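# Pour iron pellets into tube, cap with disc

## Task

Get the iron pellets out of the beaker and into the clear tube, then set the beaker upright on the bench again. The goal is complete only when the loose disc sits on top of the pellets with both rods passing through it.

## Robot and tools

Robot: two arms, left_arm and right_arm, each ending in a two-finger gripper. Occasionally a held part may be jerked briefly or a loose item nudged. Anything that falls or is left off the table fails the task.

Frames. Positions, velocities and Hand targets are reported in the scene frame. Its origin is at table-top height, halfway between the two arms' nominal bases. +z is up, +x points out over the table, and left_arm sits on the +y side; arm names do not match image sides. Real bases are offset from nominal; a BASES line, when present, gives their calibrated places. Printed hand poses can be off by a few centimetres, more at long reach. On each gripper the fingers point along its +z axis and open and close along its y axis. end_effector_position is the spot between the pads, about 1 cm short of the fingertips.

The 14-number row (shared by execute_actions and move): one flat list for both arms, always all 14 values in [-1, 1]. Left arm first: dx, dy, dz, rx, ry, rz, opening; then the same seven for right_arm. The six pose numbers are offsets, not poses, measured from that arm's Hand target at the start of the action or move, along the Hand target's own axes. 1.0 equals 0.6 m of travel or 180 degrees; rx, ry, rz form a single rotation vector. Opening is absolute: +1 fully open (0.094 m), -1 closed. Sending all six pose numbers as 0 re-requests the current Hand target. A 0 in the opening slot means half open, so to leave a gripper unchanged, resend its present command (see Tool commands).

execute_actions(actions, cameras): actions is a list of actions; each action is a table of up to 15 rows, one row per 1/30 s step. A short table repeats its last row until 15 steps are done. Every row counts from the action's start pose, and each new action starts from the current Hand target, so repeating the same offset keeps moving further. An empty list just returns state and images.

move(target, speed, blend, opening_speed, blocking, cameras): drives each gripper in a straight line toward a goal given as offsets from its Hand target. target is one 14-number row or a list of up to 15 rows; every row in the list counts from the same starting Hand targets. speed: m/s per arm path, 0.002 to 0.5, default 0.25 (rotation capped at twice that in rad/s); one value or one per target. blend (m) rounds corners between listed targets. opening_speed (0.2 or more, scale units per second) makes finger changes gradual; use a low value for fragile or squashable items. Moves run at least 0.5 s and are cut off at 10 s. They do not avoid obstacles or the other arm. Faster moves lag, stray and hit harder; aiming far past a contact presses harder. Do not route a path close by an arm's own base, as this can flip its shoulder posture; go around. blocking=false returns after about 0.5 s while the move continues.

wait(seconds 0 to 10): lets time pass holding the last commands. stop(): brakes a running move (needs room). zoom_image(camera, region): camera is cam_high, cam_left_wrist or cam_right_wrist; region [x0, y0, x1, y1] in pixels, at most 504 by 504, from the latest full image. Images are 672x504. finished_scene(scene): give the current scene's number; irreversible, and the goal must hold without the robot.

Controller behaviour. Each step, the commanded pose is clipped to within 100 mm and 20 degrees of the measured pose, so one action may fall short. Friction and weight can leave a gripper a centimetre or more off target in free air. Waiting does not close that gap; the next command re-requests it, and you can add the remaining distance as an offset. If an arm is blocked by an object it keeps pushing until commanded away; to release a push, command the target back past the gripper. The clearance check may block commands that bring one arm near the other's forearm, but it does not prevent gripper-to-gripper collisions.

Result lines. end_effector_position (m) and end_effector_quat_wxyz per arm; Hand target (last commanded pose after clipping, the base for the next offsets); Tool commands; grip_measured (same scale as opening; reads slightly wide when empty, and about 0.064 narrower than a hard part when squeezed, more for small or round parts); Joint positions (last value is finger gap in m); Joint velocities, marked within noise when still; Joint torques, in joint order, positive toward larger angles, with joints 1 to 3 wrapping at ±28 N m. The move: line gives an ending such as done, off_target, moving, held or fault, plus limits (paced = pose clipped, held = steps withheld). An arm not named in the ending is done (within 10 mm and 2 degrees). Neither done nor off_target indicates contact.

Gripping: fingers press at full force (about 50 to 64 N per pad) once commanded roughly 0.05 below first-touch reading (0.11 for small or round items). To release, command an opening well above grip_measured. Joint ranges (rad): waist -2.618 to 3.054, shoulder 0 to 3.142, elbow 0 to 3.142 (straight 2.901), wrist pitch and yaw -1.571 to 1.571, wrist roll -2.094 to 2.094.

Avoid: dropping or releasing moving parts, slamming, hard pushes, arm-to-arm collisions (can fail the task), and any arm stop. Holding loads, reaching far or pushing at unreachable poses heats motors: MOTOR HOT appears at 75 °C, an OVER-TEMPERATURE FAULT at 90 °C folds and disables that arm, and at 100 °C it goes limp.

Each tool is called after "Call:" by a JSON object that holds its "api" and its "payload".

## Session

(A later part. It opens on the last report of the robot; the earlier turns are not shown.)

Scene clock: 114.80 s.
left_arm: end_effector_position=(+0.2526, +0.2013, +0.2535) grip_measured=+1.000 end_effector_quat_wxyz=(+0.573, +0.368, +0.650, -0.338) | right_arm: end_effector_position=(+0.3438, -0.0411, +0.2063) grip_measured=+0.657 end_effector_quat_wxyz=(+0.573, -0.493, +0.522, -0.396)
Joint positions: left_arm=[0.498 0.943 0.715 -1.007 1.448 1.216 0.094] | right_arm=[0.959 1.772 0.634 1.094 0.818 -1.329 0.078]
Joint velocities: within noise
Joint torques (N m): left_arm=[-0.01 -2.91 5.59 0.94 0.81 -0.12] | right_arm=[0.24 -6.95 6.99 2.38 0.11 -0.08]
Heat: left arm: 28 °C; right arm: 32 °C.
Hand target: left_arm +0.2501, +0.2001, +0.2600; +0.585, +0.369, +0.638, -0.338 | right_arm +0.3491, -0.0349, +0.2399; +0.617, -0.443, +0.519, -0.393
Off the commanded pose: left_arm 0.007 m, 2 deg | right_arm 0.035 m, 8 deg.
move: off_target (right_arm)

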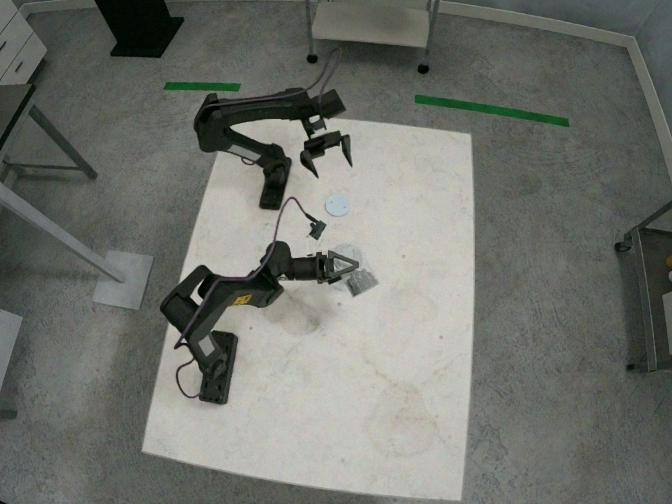

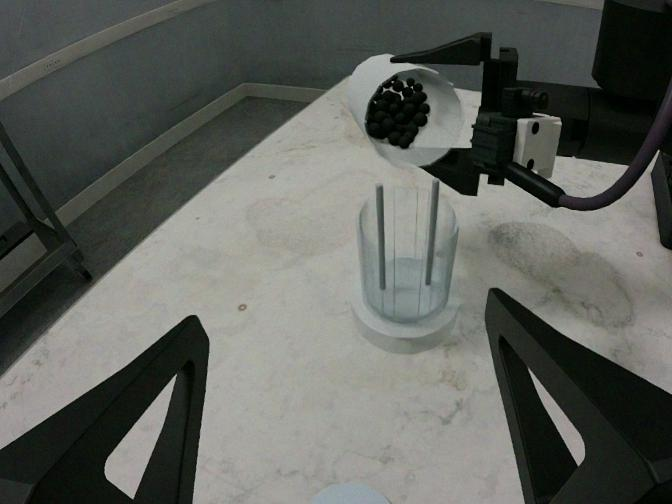

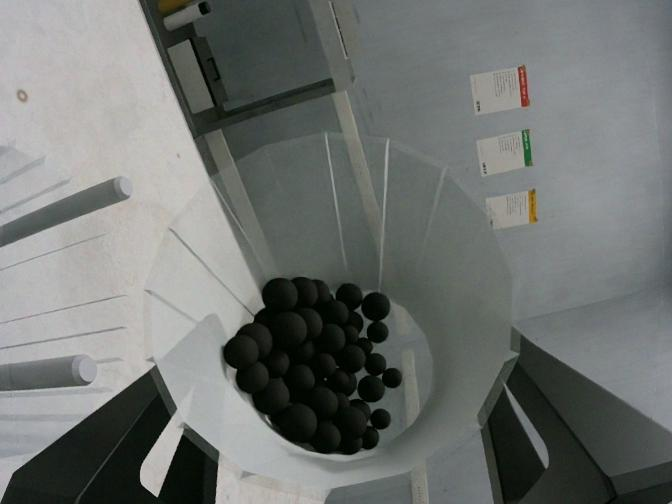

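Call:
{"api": "move", "payload": {"target": [0, 0, 0, 0, 0, 0, 1, 0.0012, -0.0068, 0.0058, 0, 0, -0.0667, 0.45], "speed": 0.06}}

Scene clock: 121.97 s.
left_arm: end_effector_position=(+0.2528, +0.2013, +0.2535) grip_measured=+1.000 end_effector_quat_wxyz=(+0.573, +0.368, +0.650, -0.338) | right_arm: end_effector_position=(+0.3448, -0.0401, +0.2090) grip_measured=+0.657 end_effector_quat_wxyz=(+0.530, -0.542, +0.467, -0.454)
Joint positions: left_arm=[0.498 0.943 0.715 -1.005 1.448 1.215 0.094] | right_arm=[0.959 1.772 0.642 1.094 0.82 -1.542 0.078]
Joint velocities: within noise
Joint torques (N m): left_arm=[0.18 -2.93 5.34 0.95 0.78 -0.1] | right_arm=[-0.47 -7.87 7.05 2.23 0.05 -0.11]
Heat: left arm: 28 °C; right arm: 33 °C.
Hand target: left_arm +0.2501, +0.2001, +0.2600; +0.585, +0.369, +0.638, -0.338 | right_arm +0.3525, -0.0363, +0.2439; +0.572, -0.494, +0.470, -0.456
Off the commanded pose: left_arm 0.007 m, 2 deg | right_arm 0.036 m, 7 deg.
move: off_target (right_arm)

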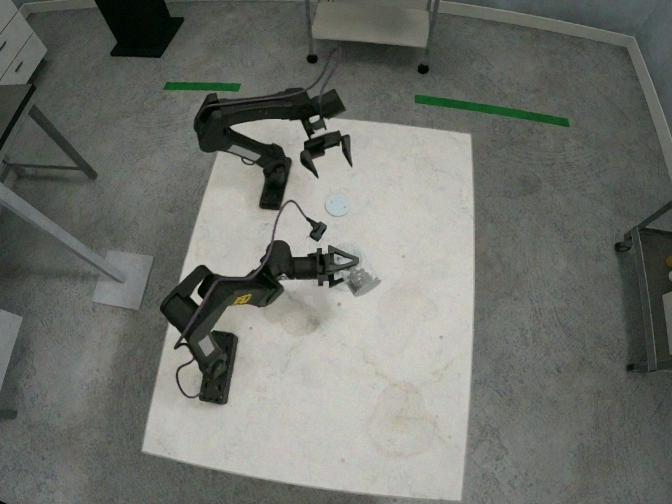

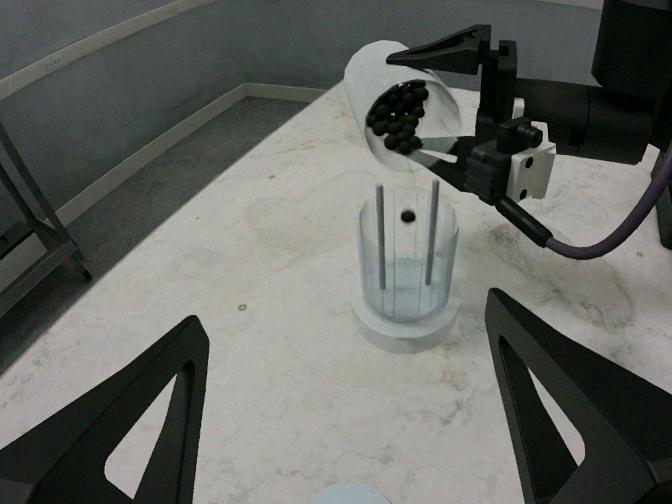

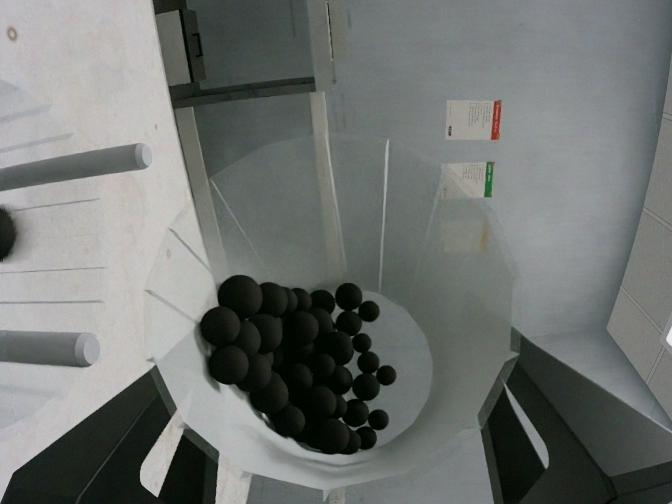

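Call:
{"api": "move", "payload": {"target": [0, 0, 0, 0, 0, 0, 1, -0.0132, -0.0130, -0.0057, 0, 0, -0.0722, 0.45], "speed": 0.04}}

Scene clock: 127.90 s.
left_arm: end_effector_position=(+0.2528, +0.2013, +0.2535) grip_measured=+1.000 end_effector_quat_wxyz=(+0.573, +0.368, +0.650, -0.338) | right_arm: end_effector_position=(+0.3480, -0.0360, +0.2209) grip_measured=+0.657 end_effector_quat_wxyz=(-0.480, +0.582, -0.403, +0.519)
Joint positions: left_arm=[0.498 0.943 0.715 -1.005 1.448 1.215 0.094] | right_arm=[0.962 1.772 0.675 1.094 0.834 -1.788 0.078]
Joint velocities: within noise
Joint torques (N m): left_arm=[0.03 -3 5.48 1.06 0.85 -0.11] | right_arm=[0.55 -9.2 6.63 1.88 0.08 0.01]
Heat: left arm: 28 °C; right arm: 34 °C.
Hand target: left_arm +0.2501, +0.2001, +0.2600; +0.585, +0.369, +0.638, -0.338 | right_arm +0.3476, -0.0297, +0.2521; -0.517, +0.544, -0.411, +0.517
Off the commanded pose: left_arm 0.007 m, 2 deg | right_arm 0.032 m, 6 deg.
move: off_target (right_arm)

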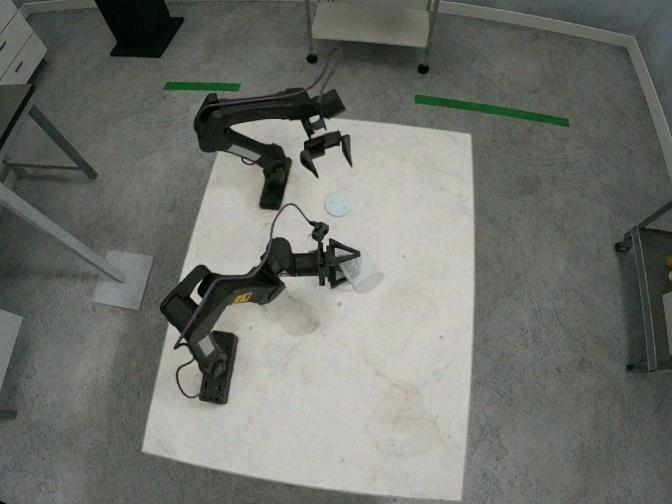

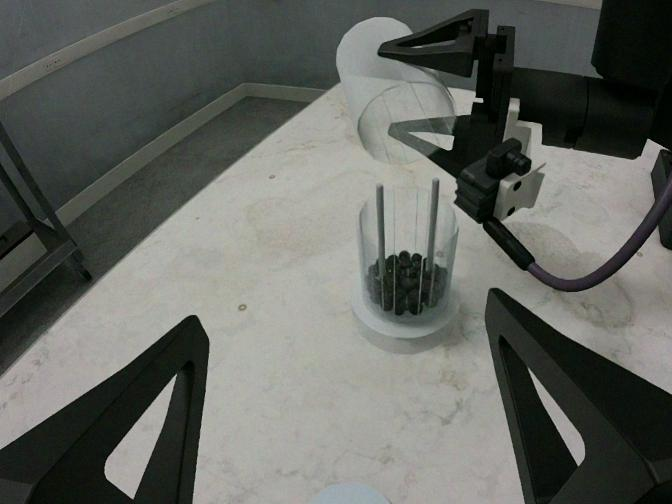

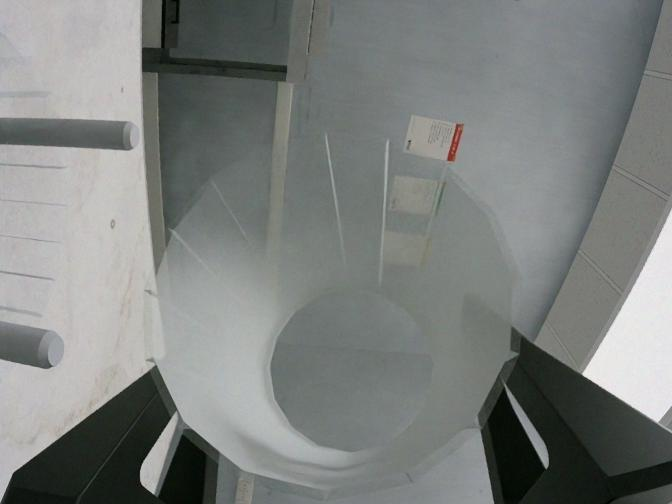

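Call:
{"api": "zoom_image", "payload": {"camera": "cam_left_wrist", "region": [330, 160, 490, 360]}}

Call:
{"api": "zoom_image", "payload": {"camera": "cam_high", "region": [220, 180, 460, 420]}}

Scaled by 2.520 from the camera's 672x504 image, which has a finer 960x720 frame.

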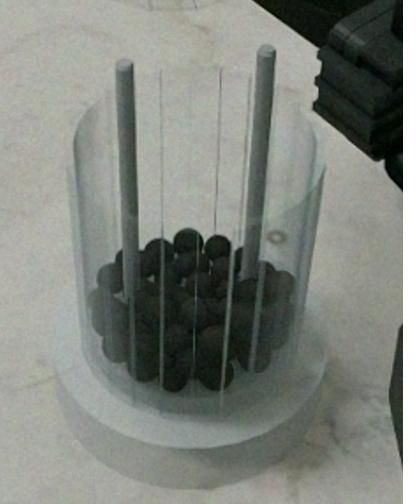

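Scaled by 2.100.

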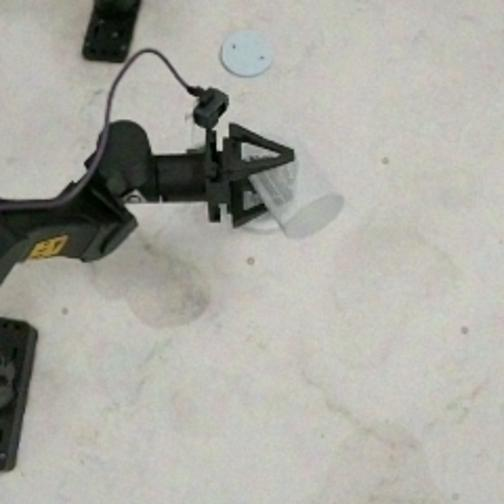

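Call:
{"api": "move", "payload": {"target": [0, 0, 0, 0, 0, 0, 1, 0.3005, 0.0332, -0.1405, -0.1577, 0.0950, 0.5254, 0.45], "speed": 0.15}}

Scene clock: 139.53 s.
left_arm: end_effector_position=(+0.2528, +0.2013, +0.2535) grip_measured=+1.000 end_effector_quat_wxyz=(+0.573, +0.368, +0.650, -0.338) | right_arm: end_effector_position=(+0.2907, -0.2190, +0.2422) grip_measured=+0.657 end_effector_quat_wxyz=(+0.526, -0.106, +0.842, +0.054)
Joint positions: left_arm=[0.498 0.943 0.715 -1.005 1.448 1.215 0.094] | right_arm=[0.408 0.79 0.596 -0.27 0.174 0.062 0.078]
Joint velocities: within noise
Joint torques (N m): left_arm=[0.24 -2.93 5.27 1.03 0.8 -0.11] | right_arm=[-0.68 -2.58 6.48 1.49 -0.04 0.16]
Heat: left arm: 27 °C; right arm: 34 °C.
Hand target: left_arm +0.2501, +0.2001, +0.2600; +0.585, +0.369, +0.638, -0.338 | right_arm +0.2890, -0.2210, +0.2515; +0.534, -0.096, +0.838, +0.060
Off the commanded pose: left_arm 0.007 m, 2 deg | right_arm 0.010 m, 2 deg.
move: done

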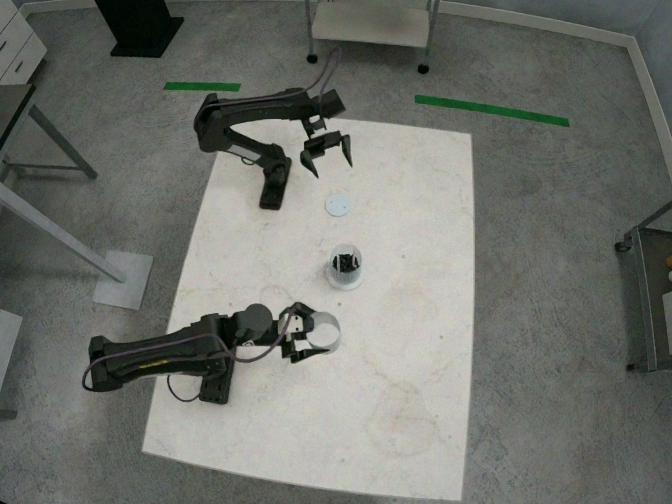

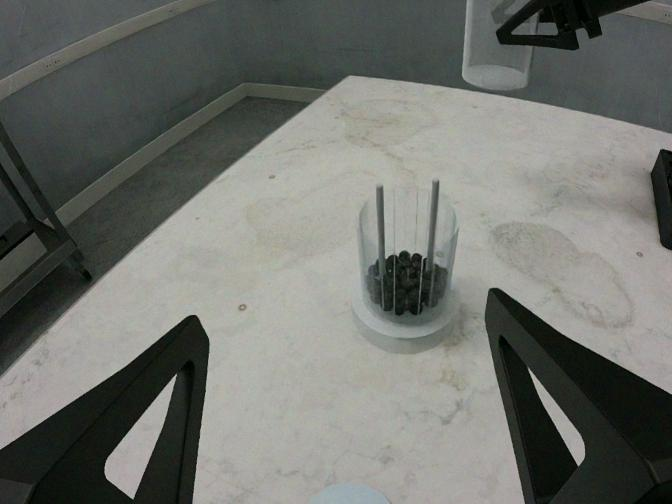

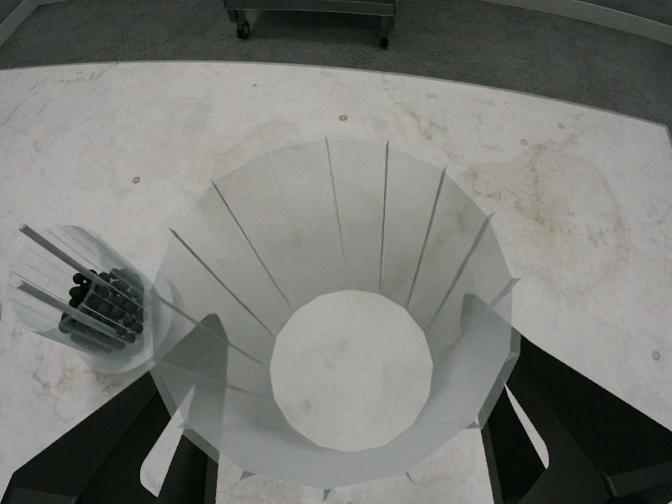

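Call:
{"api": "move", "payload": {"target": [0, 0, 0, 0, 0, 0, 1, 0.2440, 0, 0.1138, 0, 0, 0, 0.45], "speed": 0.15, "cameras": ["cam_left_wrist", "cam_right_wrist"]}}

Scene clock: 142.87 s.
left_arm: end_effector_position=(+0.2528, +0.2013, +0.2535) grip_measured=+1.000 end_effector_quat_wxyz=(+0.573, +0.368, +0.650, -0.338) | right_arm: end_effector_position=(+0.2838, -0.2214, +0.0791) grip_measured=+0.657 end_effector_quat_wxyz=(+0.511, -0.104, +0.851, +0.055)
Joint positions: left_arm=[0.498 0.943 0.715 -1.005 1.448 1.213 0.094] | right_arm=[0.406 1.264 0.053 0.714 0.168 0.076 0.078]
Joint velocities: within noise
Joint torques (N m): left_arm=[0.21 -3.06 5.26 1.01 0.81 -0.09] | right_arm=[-0.58 -1.95 3.18 2.06 0 0.1]
Heat: left arm: 27 °C; right arm: 34 °C.
Hand target: left_arm +0.2501, +0.2001, +0.2600; +0.585, +0.369, +0.638, -0.338 | right_arm +0.2891, -0.2213, +0.0900; +0.534, -0.096, +0.838, +0.060
Off the commanded pose: left_arm 0.007 m, 2 deg | right_arm 0.012 m, 3 deg.
move: off_target (right_arm)
Images, in order (width x height): cam_left_wrist 672x504, cam_right_wrist 672x504.

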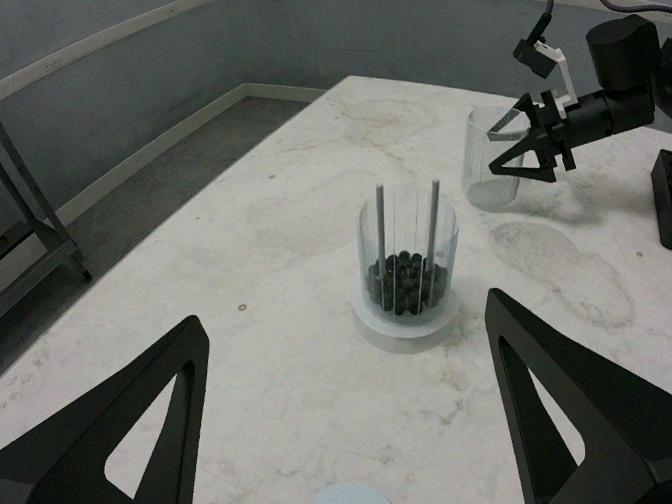

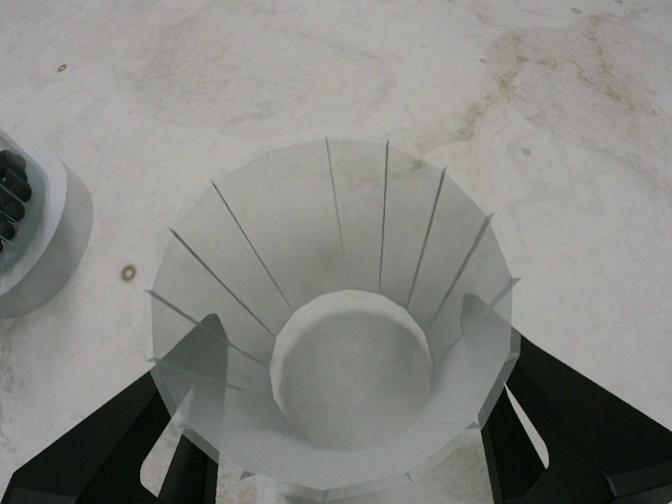

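Call:
{"api": "move", "payload": {"target": [0, 0, 0, 0, 0, 0, 1, 0.0257, 0, 0.0120, 0, -0.005, 0.007, 0.45], "speed": 0.025, "cameras": ["cam_left_wrist", "cam_right_wrist"]}}

Scene clock: 145.00 s.
left_arm: end_effector_position=(+0.2528, +0.2013, +0.2535) grip_measured=+1.000 end_effector_quat_wxyz=(+0.573, +0.368, +0.650, -0.338) | right_arm: end_effector_position=(+0.2857, -0.2211, +0.0648) grip_measured=+0.657 end_effector_quat_wxyz=(+0.521, -0.094, +0.846, +0.062)
Joint positions: left_arm=[0.498 0.943 0.715 -1.005 1.448 1.213 0.094] | right_arm=[0.405 1.506 0.013 1.02 0.168 0.093 0.078]
Joint velocities: within noise
Joint torques (N m): left_arm=[0.13 -2.85 5.38 0.92 0.82 -0.17] | right_arm=[-0.42 -2.51 1.99 2.04 0.03 0.17]
Heat: left arm: 27 °C; right arm: 33 °C.
Hand target: left_arm +0.2501, +0.2001, +0.2600; +0.585, +0.369, +0.638, -0.338 | right_arm +0.2891, -0.2213, +0.0730; +0.540, -0.087, +0.835, +0.067
Off the commanded pose: left_arm 0.007 m, 2 deg | right_arm 0.009 m, 3 deg.
joint sent to its limit (right arm) — joint 3 (elbow), lower limit, where the elbow is as bent as it goes. The joint targets are off in position, not in orientation.
move: off_target (right_arm)
Images, in order (width x height): cam_left_wrist 672x504, cam_right_wrist 672x504.

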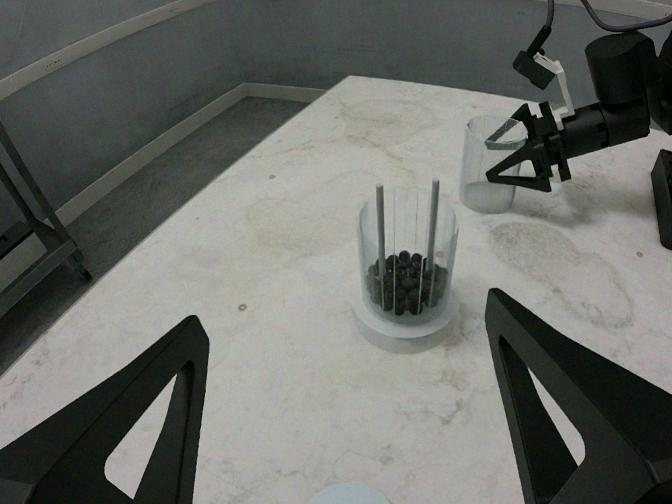

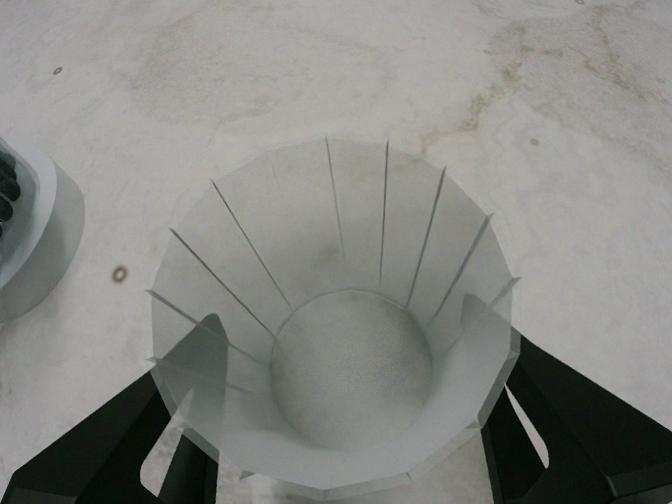

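Call:
{"api": "move", "payload": {"target": [0, 0, 0, 0, 0, 0, 1, 0, 0, 0, 0, 0, 0, 1], "opening_speed": 0.4, "cameras": ["cam_left_wrist", "cam_right_wrist"]}}

Scene clock: 147.30 s.
left_arm: end_effector_position=(+0.2528, +0.2013, +0.2535) grip_measured=+1.000 end_effector_quat_wxyz=(+0.573, +0.368, +0.650, -0.338) | right_arm: end_effector_position=(+0.2863, -0.2208, +0.0662) grip_measured=+0.998 end_effector_quat_wxyz=(+0.523, -0.094, +0.845, +0.063)
Joint positions: left_arm=[0.498 0.943 0.715 -1.005 1.448 1.213 0.094] | right_arm=[0.405 1.506 0.013 1.027 0.168 0.093 0.094]
Joint velocities: within noise
Joint torques (N m): left_arm=[0.09 -2.84 5.31 0.93 0.86 -0.09] | right_arm=[-0.23 -2.37 2.1 2.01 0.04 0.11]
Heat: left arm: 27 °C; right arm: 33 °C.
Hand target: left_arm +0.2501, +0.2001, +0.2600; +0.585, +0.369, +0.638, -0.338 | right_arm +0.2891, -0.2213, +0.0730; +0.540, -0.087, +0.835, +0.067
Off the commanded pose: left_arm 0.007 m, 2 deg | right_arm 0.007 m, 2 deg.
joint sent to its limit (right arm) — joint 3 (elbow), lower limit, where the elbow is as bent as it goes. The joint targets are off in position, not in orientation.
move: done
Images, in order (width x height): cam_left_wrist 672x504, cam_right_wrist 672x504.

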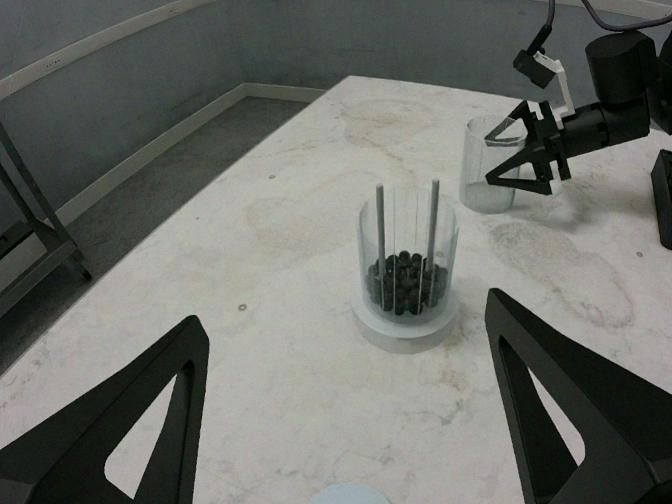

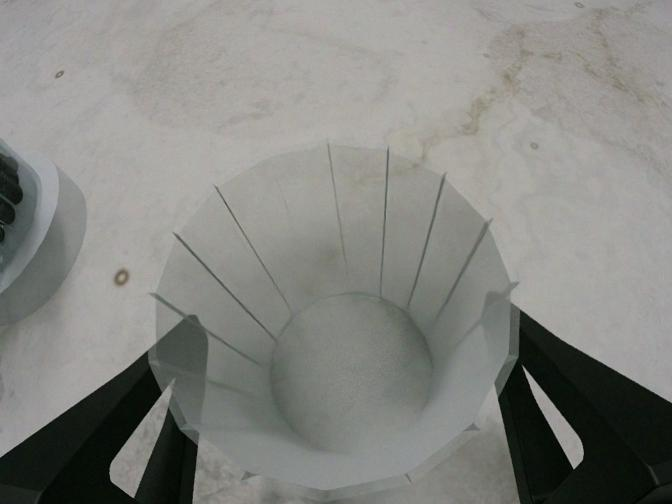

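Call:
{"api": "move", "payload": {"target": [0.2010, 0.0150, -0.0042, -0.1890, 0.4447, -0.2063, 1, -0.1979, 0.0039, -0.0887, 0, 0, 0, 1], "speed": 0.15}}

Scene clock: 162.13 s.
left_arm: end_effector_position=(+0.2477, +0.2181, +0.1342) grip_measured=+1.000 end_effector_quat_wxyz=(-0.005, +0.125, +0.992, -0.001) | right_arm: end_effector_position=(+0.2866, -0.2207, +0.1842) grip_measured=+0.998 end_effector_quat_wxyz=(+0.526, -0.093, +0.843, +0.064)
Joint positions: left_arm=[-0.313 1.378 1.137 -1.34 0.005 -0.079 0.094] | right_arm=[0.405 0.785 0.361 -0.037 0.168 0.093 0.094]
Joint velocities: within noise
Joint torques (N m): left_arm=[-0.69 -3.71 8.1 0.29 -0.06 -0.1] | right_arm=[-0.43 -2.33 8.53 1.36 0.01 0.09]
Heat: left arm: 28 °C; right arm: 32 °C.
Hand target: left_arm +0.2514, +0.2158, +0.1400; +0.000, +0.121, +0.993, +0.000 | right_arm +0.2890, -0.2213, +0.2031; +0.540, -0.087, +0.835, +0.067
Off the commanded pose: left_arm 0.007 m, 1 deg | right_arm 0.019 m, 2 deg.
move: off_target (right_arm)

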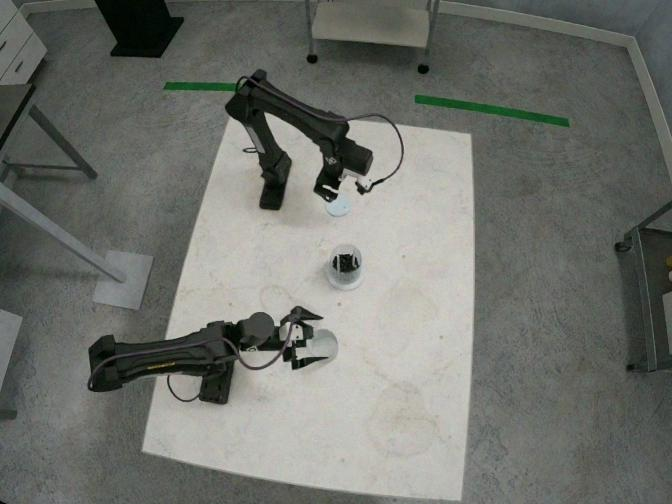

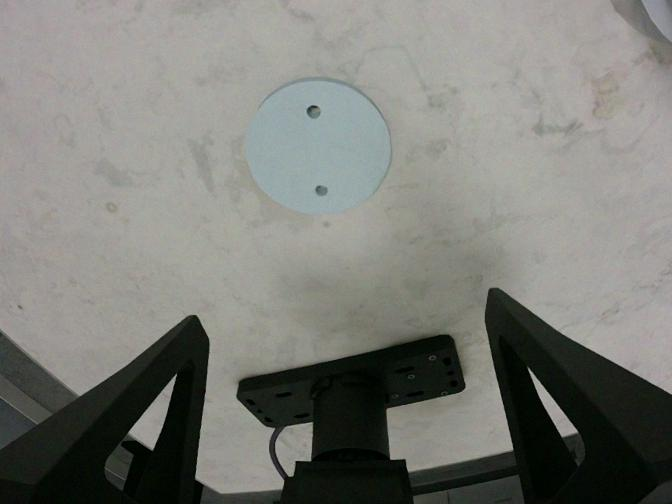

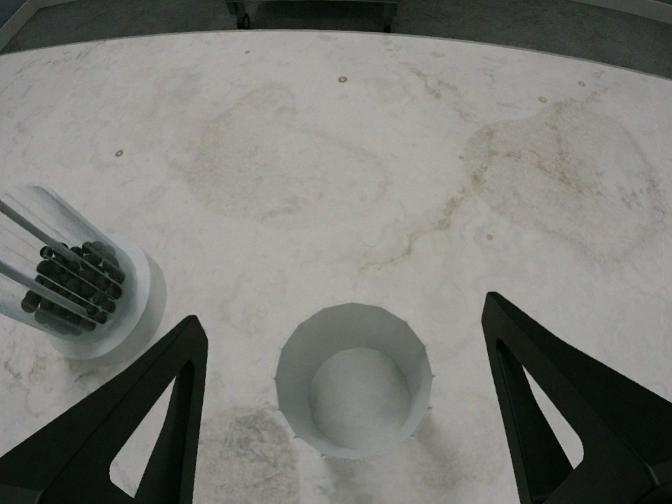

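Call:
{"api": "execute_actions", "payload": {"actions": [], "cameras": ["all"]}}

Scene clock: 164.63 s.
left_arm: end_effector_position=(+0.2478, +0.2184, +0.1342) grip_measured=+1.000 end_effector_quat_wxyz=(-0.005, +0.124, +0.992, -0.001) | right_arm: end_effector_position=(+0.2864, -0.2207, +0.1839) grip_measured=+0.998 end_effector_quat_wxyz=(+0.525, -0.093, +0.843, +0.064)
Joint positions: left_arm=[-0.313 1.378 1.137 -1.34 0.003 -0.08 0.094] | right_arm=[0.405 0.785 0.361 -0.038 0.168 0.093 0.094]
Joint velocities: within noise
Joint torques (N m): left_arm=[-0.83 -3.7 7.9 0.34 -0.07 -0.04] | right_arm=[-0.39 -2.1 8.53 1.36 0.03 0.11]
Heat: left arm: 28 °C; right arm: 32 °C.
Hand target: left_arm +0.2514, +0.2158, +0.1400; +0.000, +0.121, +0.993, +0.000 | right_arm +0.2890, -0.2213, +0.2031; +0.540, -0.087, +0.835, +0.067
Tool commands: left_gripper/opening=+1.0 right_gripper/opening=+1.0
Off the commanded pose: left_arm 0.007 m, 1 deg | right_arm 0.019 m, 2 deg.

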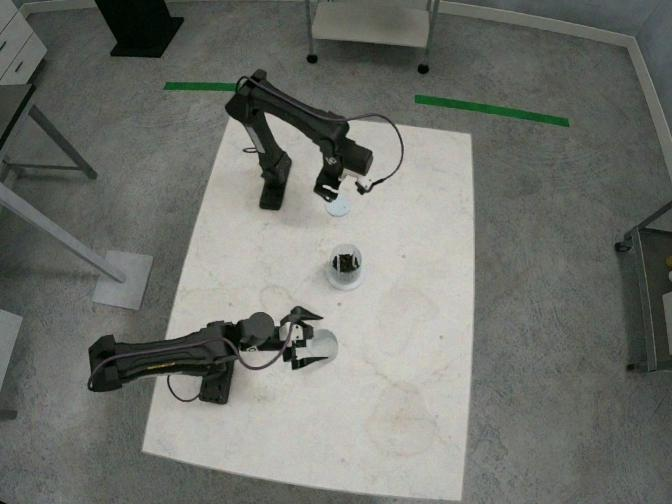

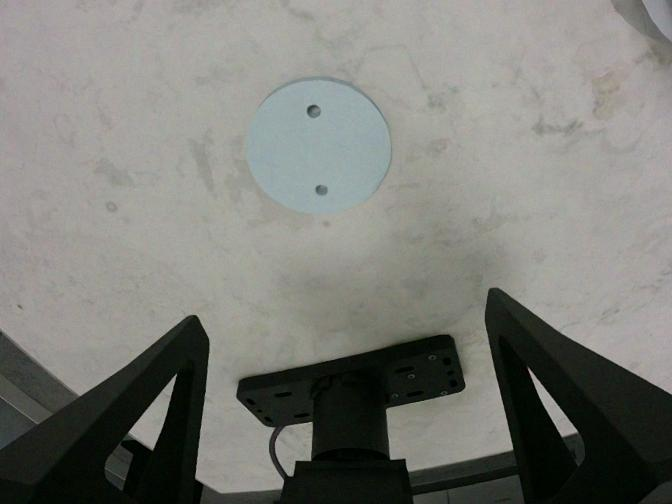

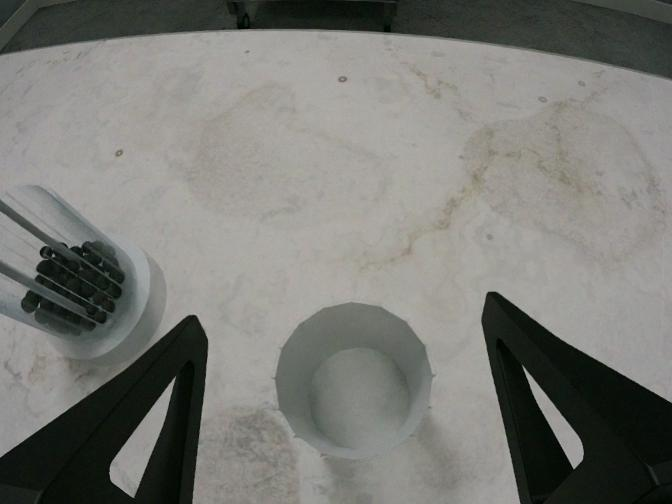

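Call:
{"api": "move", "payload": {"target": [0, 0, 0.1, 0, 0, 0, 1, 0, 0, 0, 0, 0, 0, 1], "speed": 0.12, "cameras": ["cam_left_wrist"]}}

Scene clock: 169.30 s.
left_arm: end_effector_position=(+0.2466, +0.2188, +0.0820) grip_measured=+1.000 end_effector_quat_wxyz=(-0.008, +0.124, +0.992, +0.000) | right_arm: end_effector_position=(+0.2864, -0.2207, +0.1839) grip_measured=+0.998 end_effector_quat_wxyz=(+0.525, -0.093, +0.843, +0.064)
Joint positions: left_arm=[-0.313 1.401 0.947 -1.133 0.003 -0.08 0.094] | right_arm=[0.405 0.785 0.361 -0.038 0.168 0.093 0.094]
Joint velocities: within noise
Joint torques (N m): left_arm=[-0.58 -3.86 5.42 0.58 -0.02 -0.11] | right_arm=[-0.39 -2.11 8.55 1.38 0.02 0.1]
Heat: left arm: 28 °C; right arm: 32 °C.
Hand target: left_arm +0.2514, +0.2158, +0.0800; +0.000, +0.121, +0.993, +0.000 | right_arm +0.2890, -0.2213, +0.2031; +0.540, -0.087, +0.835, +0.067
Off the commanded pose: left_arm 0.006 m, 1 deg | right_arm 0.019 m, 2 deg.
move: off_target (right_arm)
Images, in order (width x height): cam_left_wrist 672x504.

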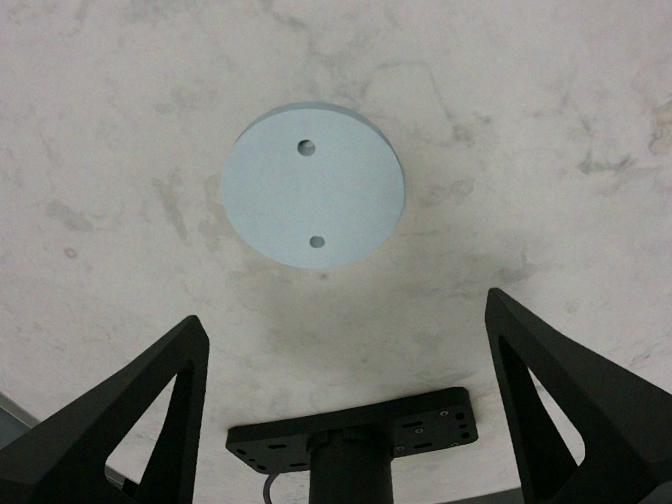

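Call:
{"api": "move", "payload": {"target": [-0.0255, 0.0218, 0.05, 0, 0, 0, 1, 0, 0, 0, 0, 0, 0, 1], "speed": 0.1, "cameras": ["cam_left_wrist"]}}

Scene clock: 176.10 s.
left_arm: end_effector_position=(+0.2644, +0.2254, +0.0523) grip_measured=+1.000 end_effector_quat_wxyz=(-0.007, +0.115, +0.993, +0.000) | right_arm: end_effector_position=(+0.2864, -0.2207, +0.1839) grip_measured=+0.998 end_effector_quat_wxyz=(+0.525, -0.093, +0.843, +0.064)
Joint positions: left_arm=[-0.262 1.493 0.904 -0.996 0.002 -0.049 0.094] | right_arm=[0.405 0.785 0.361 -0.038 0.168 0.093 0.094]
Joint velocities: within noise
Joint torques (N m): left_arm=[0.36 -4.04 4.97 0.59 0.01 0.04] | right_arm=[-0.58 -2.25 8.57 1.39 0.08 0.12]
Heat: left arm: 28 °C; right arm: 32 °C.
Hand target: left_arm +0.2694, +0.2248, +0.0500; +0.000, +0.121, +0.993, +0.000 | right_arm +0.2890, -0.2213, +0.2031; +0.540, -0.087, +0.835, +0.067
Off the commanded pose: left_arm 0.006 m, 1 deg | right_arm 0.019 m, 2 deg.
move: off_target (right_arm)
Images, in order (width x height): cam_left_wrist 672x504.

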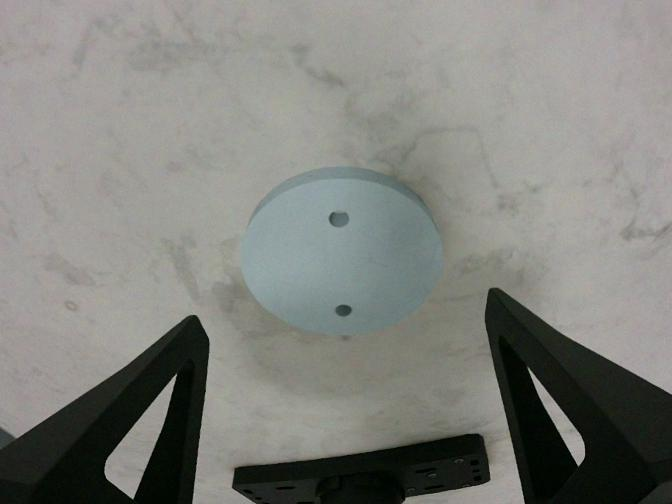

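Call:
{"api": "move", "payload": {"target": [0.005, 0.0025, 0.0333, 0, 0, 0, 1, 0, 0, 0, 0, 0, 0, 1], "speed": 0.06, "cameras": ["cam_left_wrist"]}}

Scene clock: 179.90 s.
left_arm: end_effector_position=(+0.2619, +0.2261, +0.0326) grip_measured=+1.000 end_effector_quat_wxyz=(-0.006, +0.118, +0.993, +0.000) | right_arm: end_effector_position=(+0.2864, -0.2207, +0.1839) grip_measured=+0.998 end_effector_quat_wxyz=(+0.525, -0.093, +0.843, +0.064)
Joint positions: left_arm=[-0.262 1.513 0.838 -0.909 0.002 -0.043 0.094] | right_arm=[0.405 0.785 0.361 -0.038 0.168 0.093 0.094]
Joint velocities: within noise
Joint torques (N m): left_arm=[0.62 -4.14 4.85 0.57 0 0.1] | right_arm=[-0.46 -2.22 8.57 1.36 0.09 0.11]
Heat: left arm: 28 °C; right arm: 32 °C.
Hand target: left_arm +0.2669, +0.2270, +0.0301; +0.000, +0.121, +0.993, +0.000 | right_arm +0.2890, -0.2213, +0.2031; +0.540, -0.087, +0.835, +0.067
Off the commanded pose: left_arm 0.006 m, 1 deg | right_arm 0.019 m, 2 deg.
move: off_target (right_arm)
Images, in order (width x height): cam_left_wrist 672x504.

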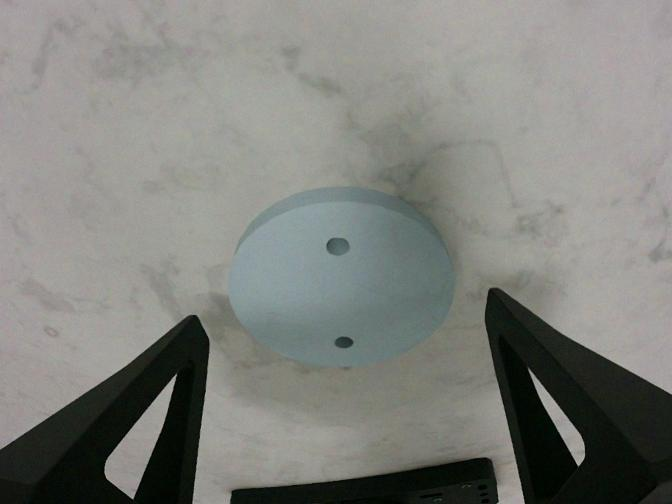

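Call:
{"api": "move", "payload": {"target": [0, 0, 0.0142, 0, 0, 0, 1, 0, 0, 0, 0, 0, 0, 1], "speed": 0.03, "cameras": ["cam_left_wrist"]}}

Call:
{"api": "zoom_image", "payload": {"camera": "cam_left_wrist", "region": [150, 150, 540, 430]}}

Scene clock: 182.10 s.
left_arm: end_effector_position=(+0.2622, +0.2261, +0.0245) grip_measured=+1.000 end_effector_quat_wxyz=(-0.006, +0.118, +0.993, +0.000) | right_arm: end_effector_position=(+0.2864, -0.2207, +0.1839) grip_measured=+0.998 end_effector_quat_wxyz=(+0.525, -0.093, +0.843, +0.064)
Joint positions: left_arm=[-0.262 1.528 0.816 -0.87 0.002 -0.043 0.094] | right_arm=[0.405 0.785 0.361 -0.038 0.168 0.093 0.094]
Joint velocities: within noise
Joint torques (N m): left_arm=[0.92 -4.29 4.85 0.62 -0.03 0.05] | right_arm=[-0.55 -2.33 8.58 1.38 0.06 0.12]
Heat: left arm: 28 °C; right arm: 32 °C.
Hand target: left_arm +0.2669, +0.2270, +0.0215; +0.000, +0.121, +0.993, +0.000 | right_arm +0.2890, -0.2213, +0.2031; +0.540, -0.087, +0.835, +0.067
Off the commanded pose: left_arm 0.006 m, 1 deg | right_arm 0.019 m, 2 deg.
move: off_target (right_arm)
Images, in order (width x height): cam_left_wrist 672x504.

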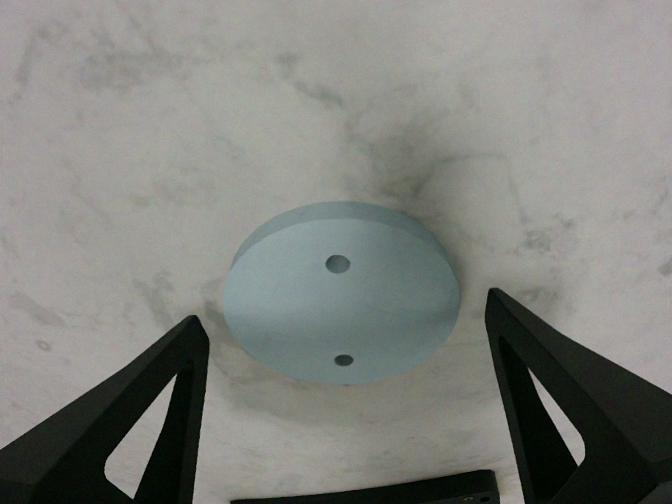

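Scaled by 1.292 from the camera's 672x504 image, which has a finer 960x720 frame.

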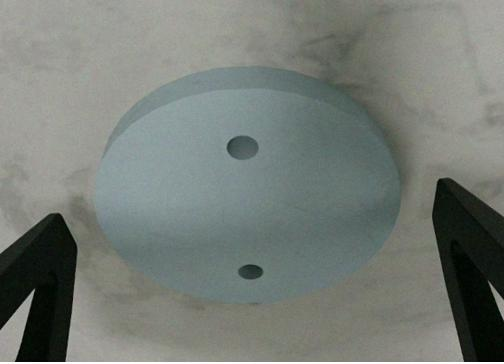

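Call:
{"api": "move", "payload": {"target": [0, 0.003, 0.0075, 0, 0, 0, 1, 0, 0, 0, 0, 0, 0, 1], "speed": 0.02, "cameras": ["cam_left_wrist"]}}

Call:
{"api": "zoom_image", "payload": {"camera": "cam_left_wrist", "region": [150, 150, 540, 430]}}

Scene clock: 183.73 s.
left_arm: end_effector_position=(+0.2626, +0.2270, +0.0201) grip_measured=+1.000 end_effector_quat_wxyz=(-0.006, +0.119, +0.993, +0.000) | right_arm: end_effector_position=(+0.2864, -0.2207, +0.1839) grip_measured=+0.998 end_effector_quat_wxyz=(+0.525, -0.093, +0.843, +0.064)
Joint positions: left_arm=[-0.258 1.537 0.805 -0.85 0.002 -0.036 0.094] | right_arm=[0.405 0.785 0.361 -0.038 0.168 0.093 0.094]
Joint velocities: within noise
Joint torques (N m): left_arm=[0.54 -4.18 4.85 0.59 -0.01 0.08] | right_arm=[-0.42 -2.18 8.51 1.36 0.01 0.14]
Heat: left arm: 28 °C; right arm: 32 °C.
Hand target: left_arm +0.2673, +0.2288, +0.0170; +0.000, +0.121, +0.993, +0.000 | right_arm +0.2890, -0.2213, +0.2031; +0.540, -0.087, +0.835, +0.067
Off the commanded pose: left_arm 0.006 m, 1 deg | right_arm 0.019 m, 2 deg.
move: off_target (right_arm)
Images, in order (width x height): cam_left_wrist 672x504.

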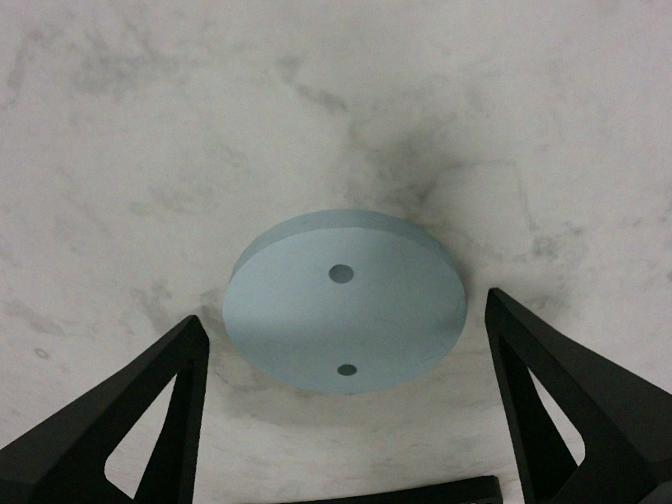

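Scaled by 1.292 from the camera's 672x504 image, which has a finer 960x720 frame.

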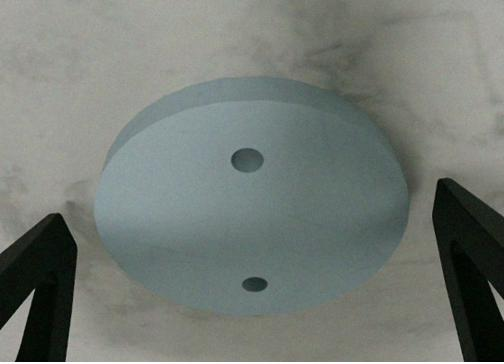

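Call:
{"api": "move", "payload": {"target": [0, 0, 0.004, 0, 0, 0, 1, 0, 0, 0, 0, 0, 0, 1], "speed": 0.02, "cameras": []}}

Scene clock: 186.70 s.
left_arm: end_effector_position=(+0.2630, +0.2269, +0.0187) grip_measured=+1.000 end_effector_quat_wxyz=(-0.003, +0.119, +0.993, +0.000) | right_arm: end_effector_position=(+0.2864, -0.2207, +0.1839) grip_measured=+0.998 end_effector_quat_wxyz=(+0.525, -0.093, +0.843, +0.064)
Joint positions: left_arm=[-0.258 1.537 0.799 -0.84 0.002 -0.036 0.094] | right_arm=[0.405 0.785 0.361 -0.038 0.168 0.093 0.094]
Joint velocities: within noise
Joint torques (N m): left_arm=[0.51 -3.64 4.85 0.61 -0.04 0.08] | right_arm=[-0.27 -2.18 8.54 1.38 0.07 0.12]
Heat: left arm: 28 °C; right arm: 32 °C.
Hand target: left_arm +0.2673, +0.2288, +0.0146; +0.000, +0.121, +0.993, +0.000 | right_arm +0.2890, -0.2213, +0.2031; +0.540, -0.087, +0.835, +0.067
Off the commanded pose: left_arm 0.006 m, 0 deg | right_arm 0.019 m, 2 deg.
move: off_target (right_arm)
No camera images: "cameras" was empty.

Call:
{"api": "move", "payload": {"target": [0, 0, 0, 0, 0, 0, 0.46, 0, 0, 0, 0, 0, 0, 1], "opening_speed": 0.3, "cameras": ["cam_left_wrist"]}}

Call:
{"api": "zoom_image", "payload": {"camera": "cam_left_wrist", "region": [150, 150, 540, 430]}}

Scene clock: 189.50 s.
left_arm: end_effector_position=(+0.2632, +0.2263, +0.0187) grip_measured=+0.624 end_effector_quat_wxyz=(-0.003, +0.120, +0.993, -0.002) | right_arm: end_effector_position=(+0.2864, -0.2207, +0.1839) grip_measured=+0.998 end_effector_quat_wxyz=(+0.525, -0.093, +0.843, +0.064)
Joint positions: left_arm=[-0.258 1.537 0.799 -0.838 0.005 -0.034 0.076] | right_arm=[0.405 0.785 0.361 -0.038 0.168 0.093 0.094]
Joint velocities: within noise
Joint torques (N m): left_arm=[0.69 -3.73 4.62 0.63 0.02 0.09] | right_arm=[-0.5 -2.21 8.59 1.35 0.03 0.1]
Heat: left arm: 28 °C; right arm: 32 °C.
Hand target: left_arm +0.2673, +0.2288, +0.0146; +0.000, +0.121, +0.993, +0.000 | right_arm +0.2890, -0.2213, +0.2031; +0.540, -0.087, +0.835, +0.067
Off the commanded pose: left_arm 0.006 m, 0 deg | right_arm 0.019 m, 2 deg.
move: off_target (right_arm)
Images, in order (width x height): cam_left_wrist 672x504.

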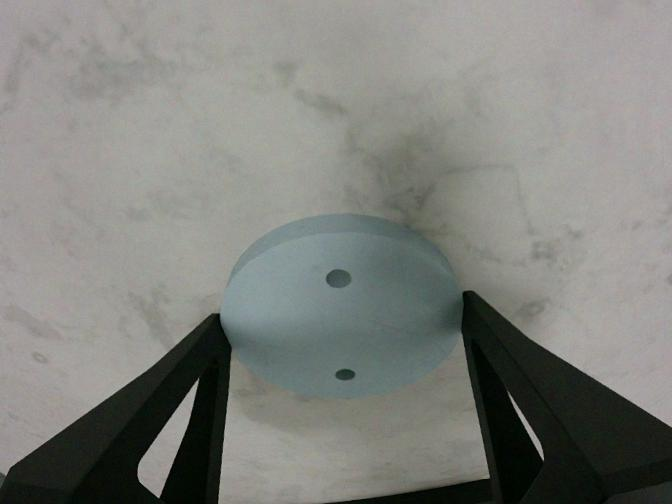

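Scaled by 1.292 from the camera's 672x504 image, which has a finer 960x720 frame.

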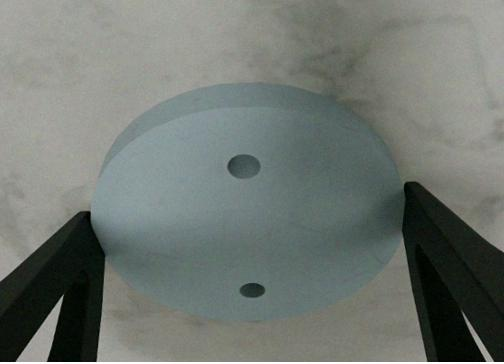

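Call:
{"api": "move", "payload": {"target": [[0, 0, -0.083, 0, 0, 0, 0.46, 0, 0, 0, 0, 0, 0, 1], [0, 0, -0.083, 0, 0, -0.4883, 0.46, 0, 0, 0, 0, 0, 0, 1]], "speed": [0.06, 0.25], "cameras": ["cam_left_wrist", "cam_high"]}}

Scene clock: 211.13 s.
left_arm: end_effector_position=(+0.2586, +0.2278, +0.0509) grip_measured=+0.624 end_effector_quat_wxyz=(-0.018, -0.591, +0.806, +0.016) | right_arm: end_effector_position=(+0.2864, -0.2207, +0.1839) grip_measured=+0.998 end_effector_quat_wxyz=(+0.525, -0.093, +0.843, +0.064)
Joint positions: left_arm=[-0.255 1.503 0.907 -1.022 0.008 -1.537 0.076] | right_arm=[0.405 0.785 0.361 -0.038 0.168 0.093 0.094]
Joint velocities: within noise
Joint torques (N m): left_arm=[0.44 -8.36 7.43 0.23 -0.06 -0.11] | right_arm=[-0.46 -2.24 8.47 1.38 0.05 0.14]
Heat: left arm: 28 °C; right arm: 31 °C.
Hand target: left_arm +0.2673, +0.2288, +0.0644; +0.000, -0.602, +0.799, +0.000 | right_arm +0.2890, -0.2213, +0.2031; +0.540, -0.087, +0.835, +0.067
Off the commanded pose: left_arm 0.016 m, 3 deg | right_arm 0.019 m, 2 deg.
move: off_target (left_arm, right_arm)
Images, in order (width x height): cam_high 672x504, cam_left_wrist 672x504.

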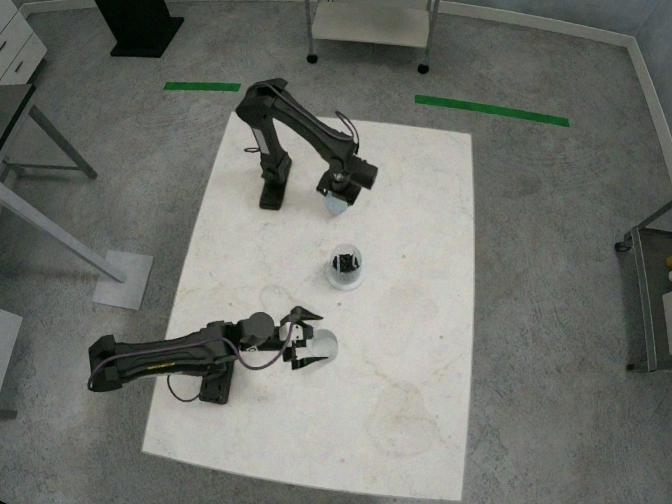

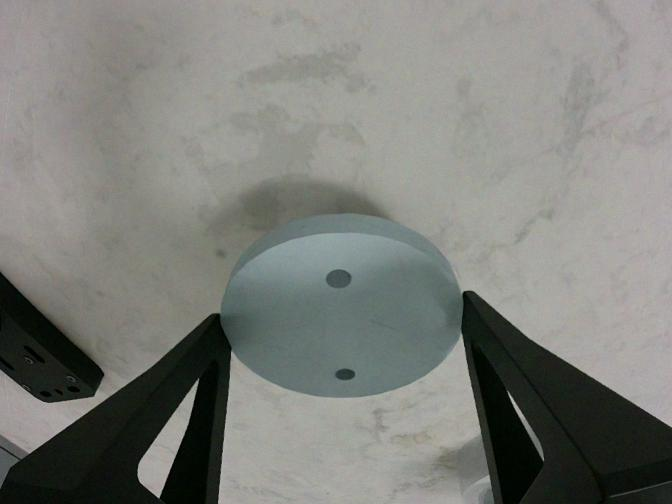

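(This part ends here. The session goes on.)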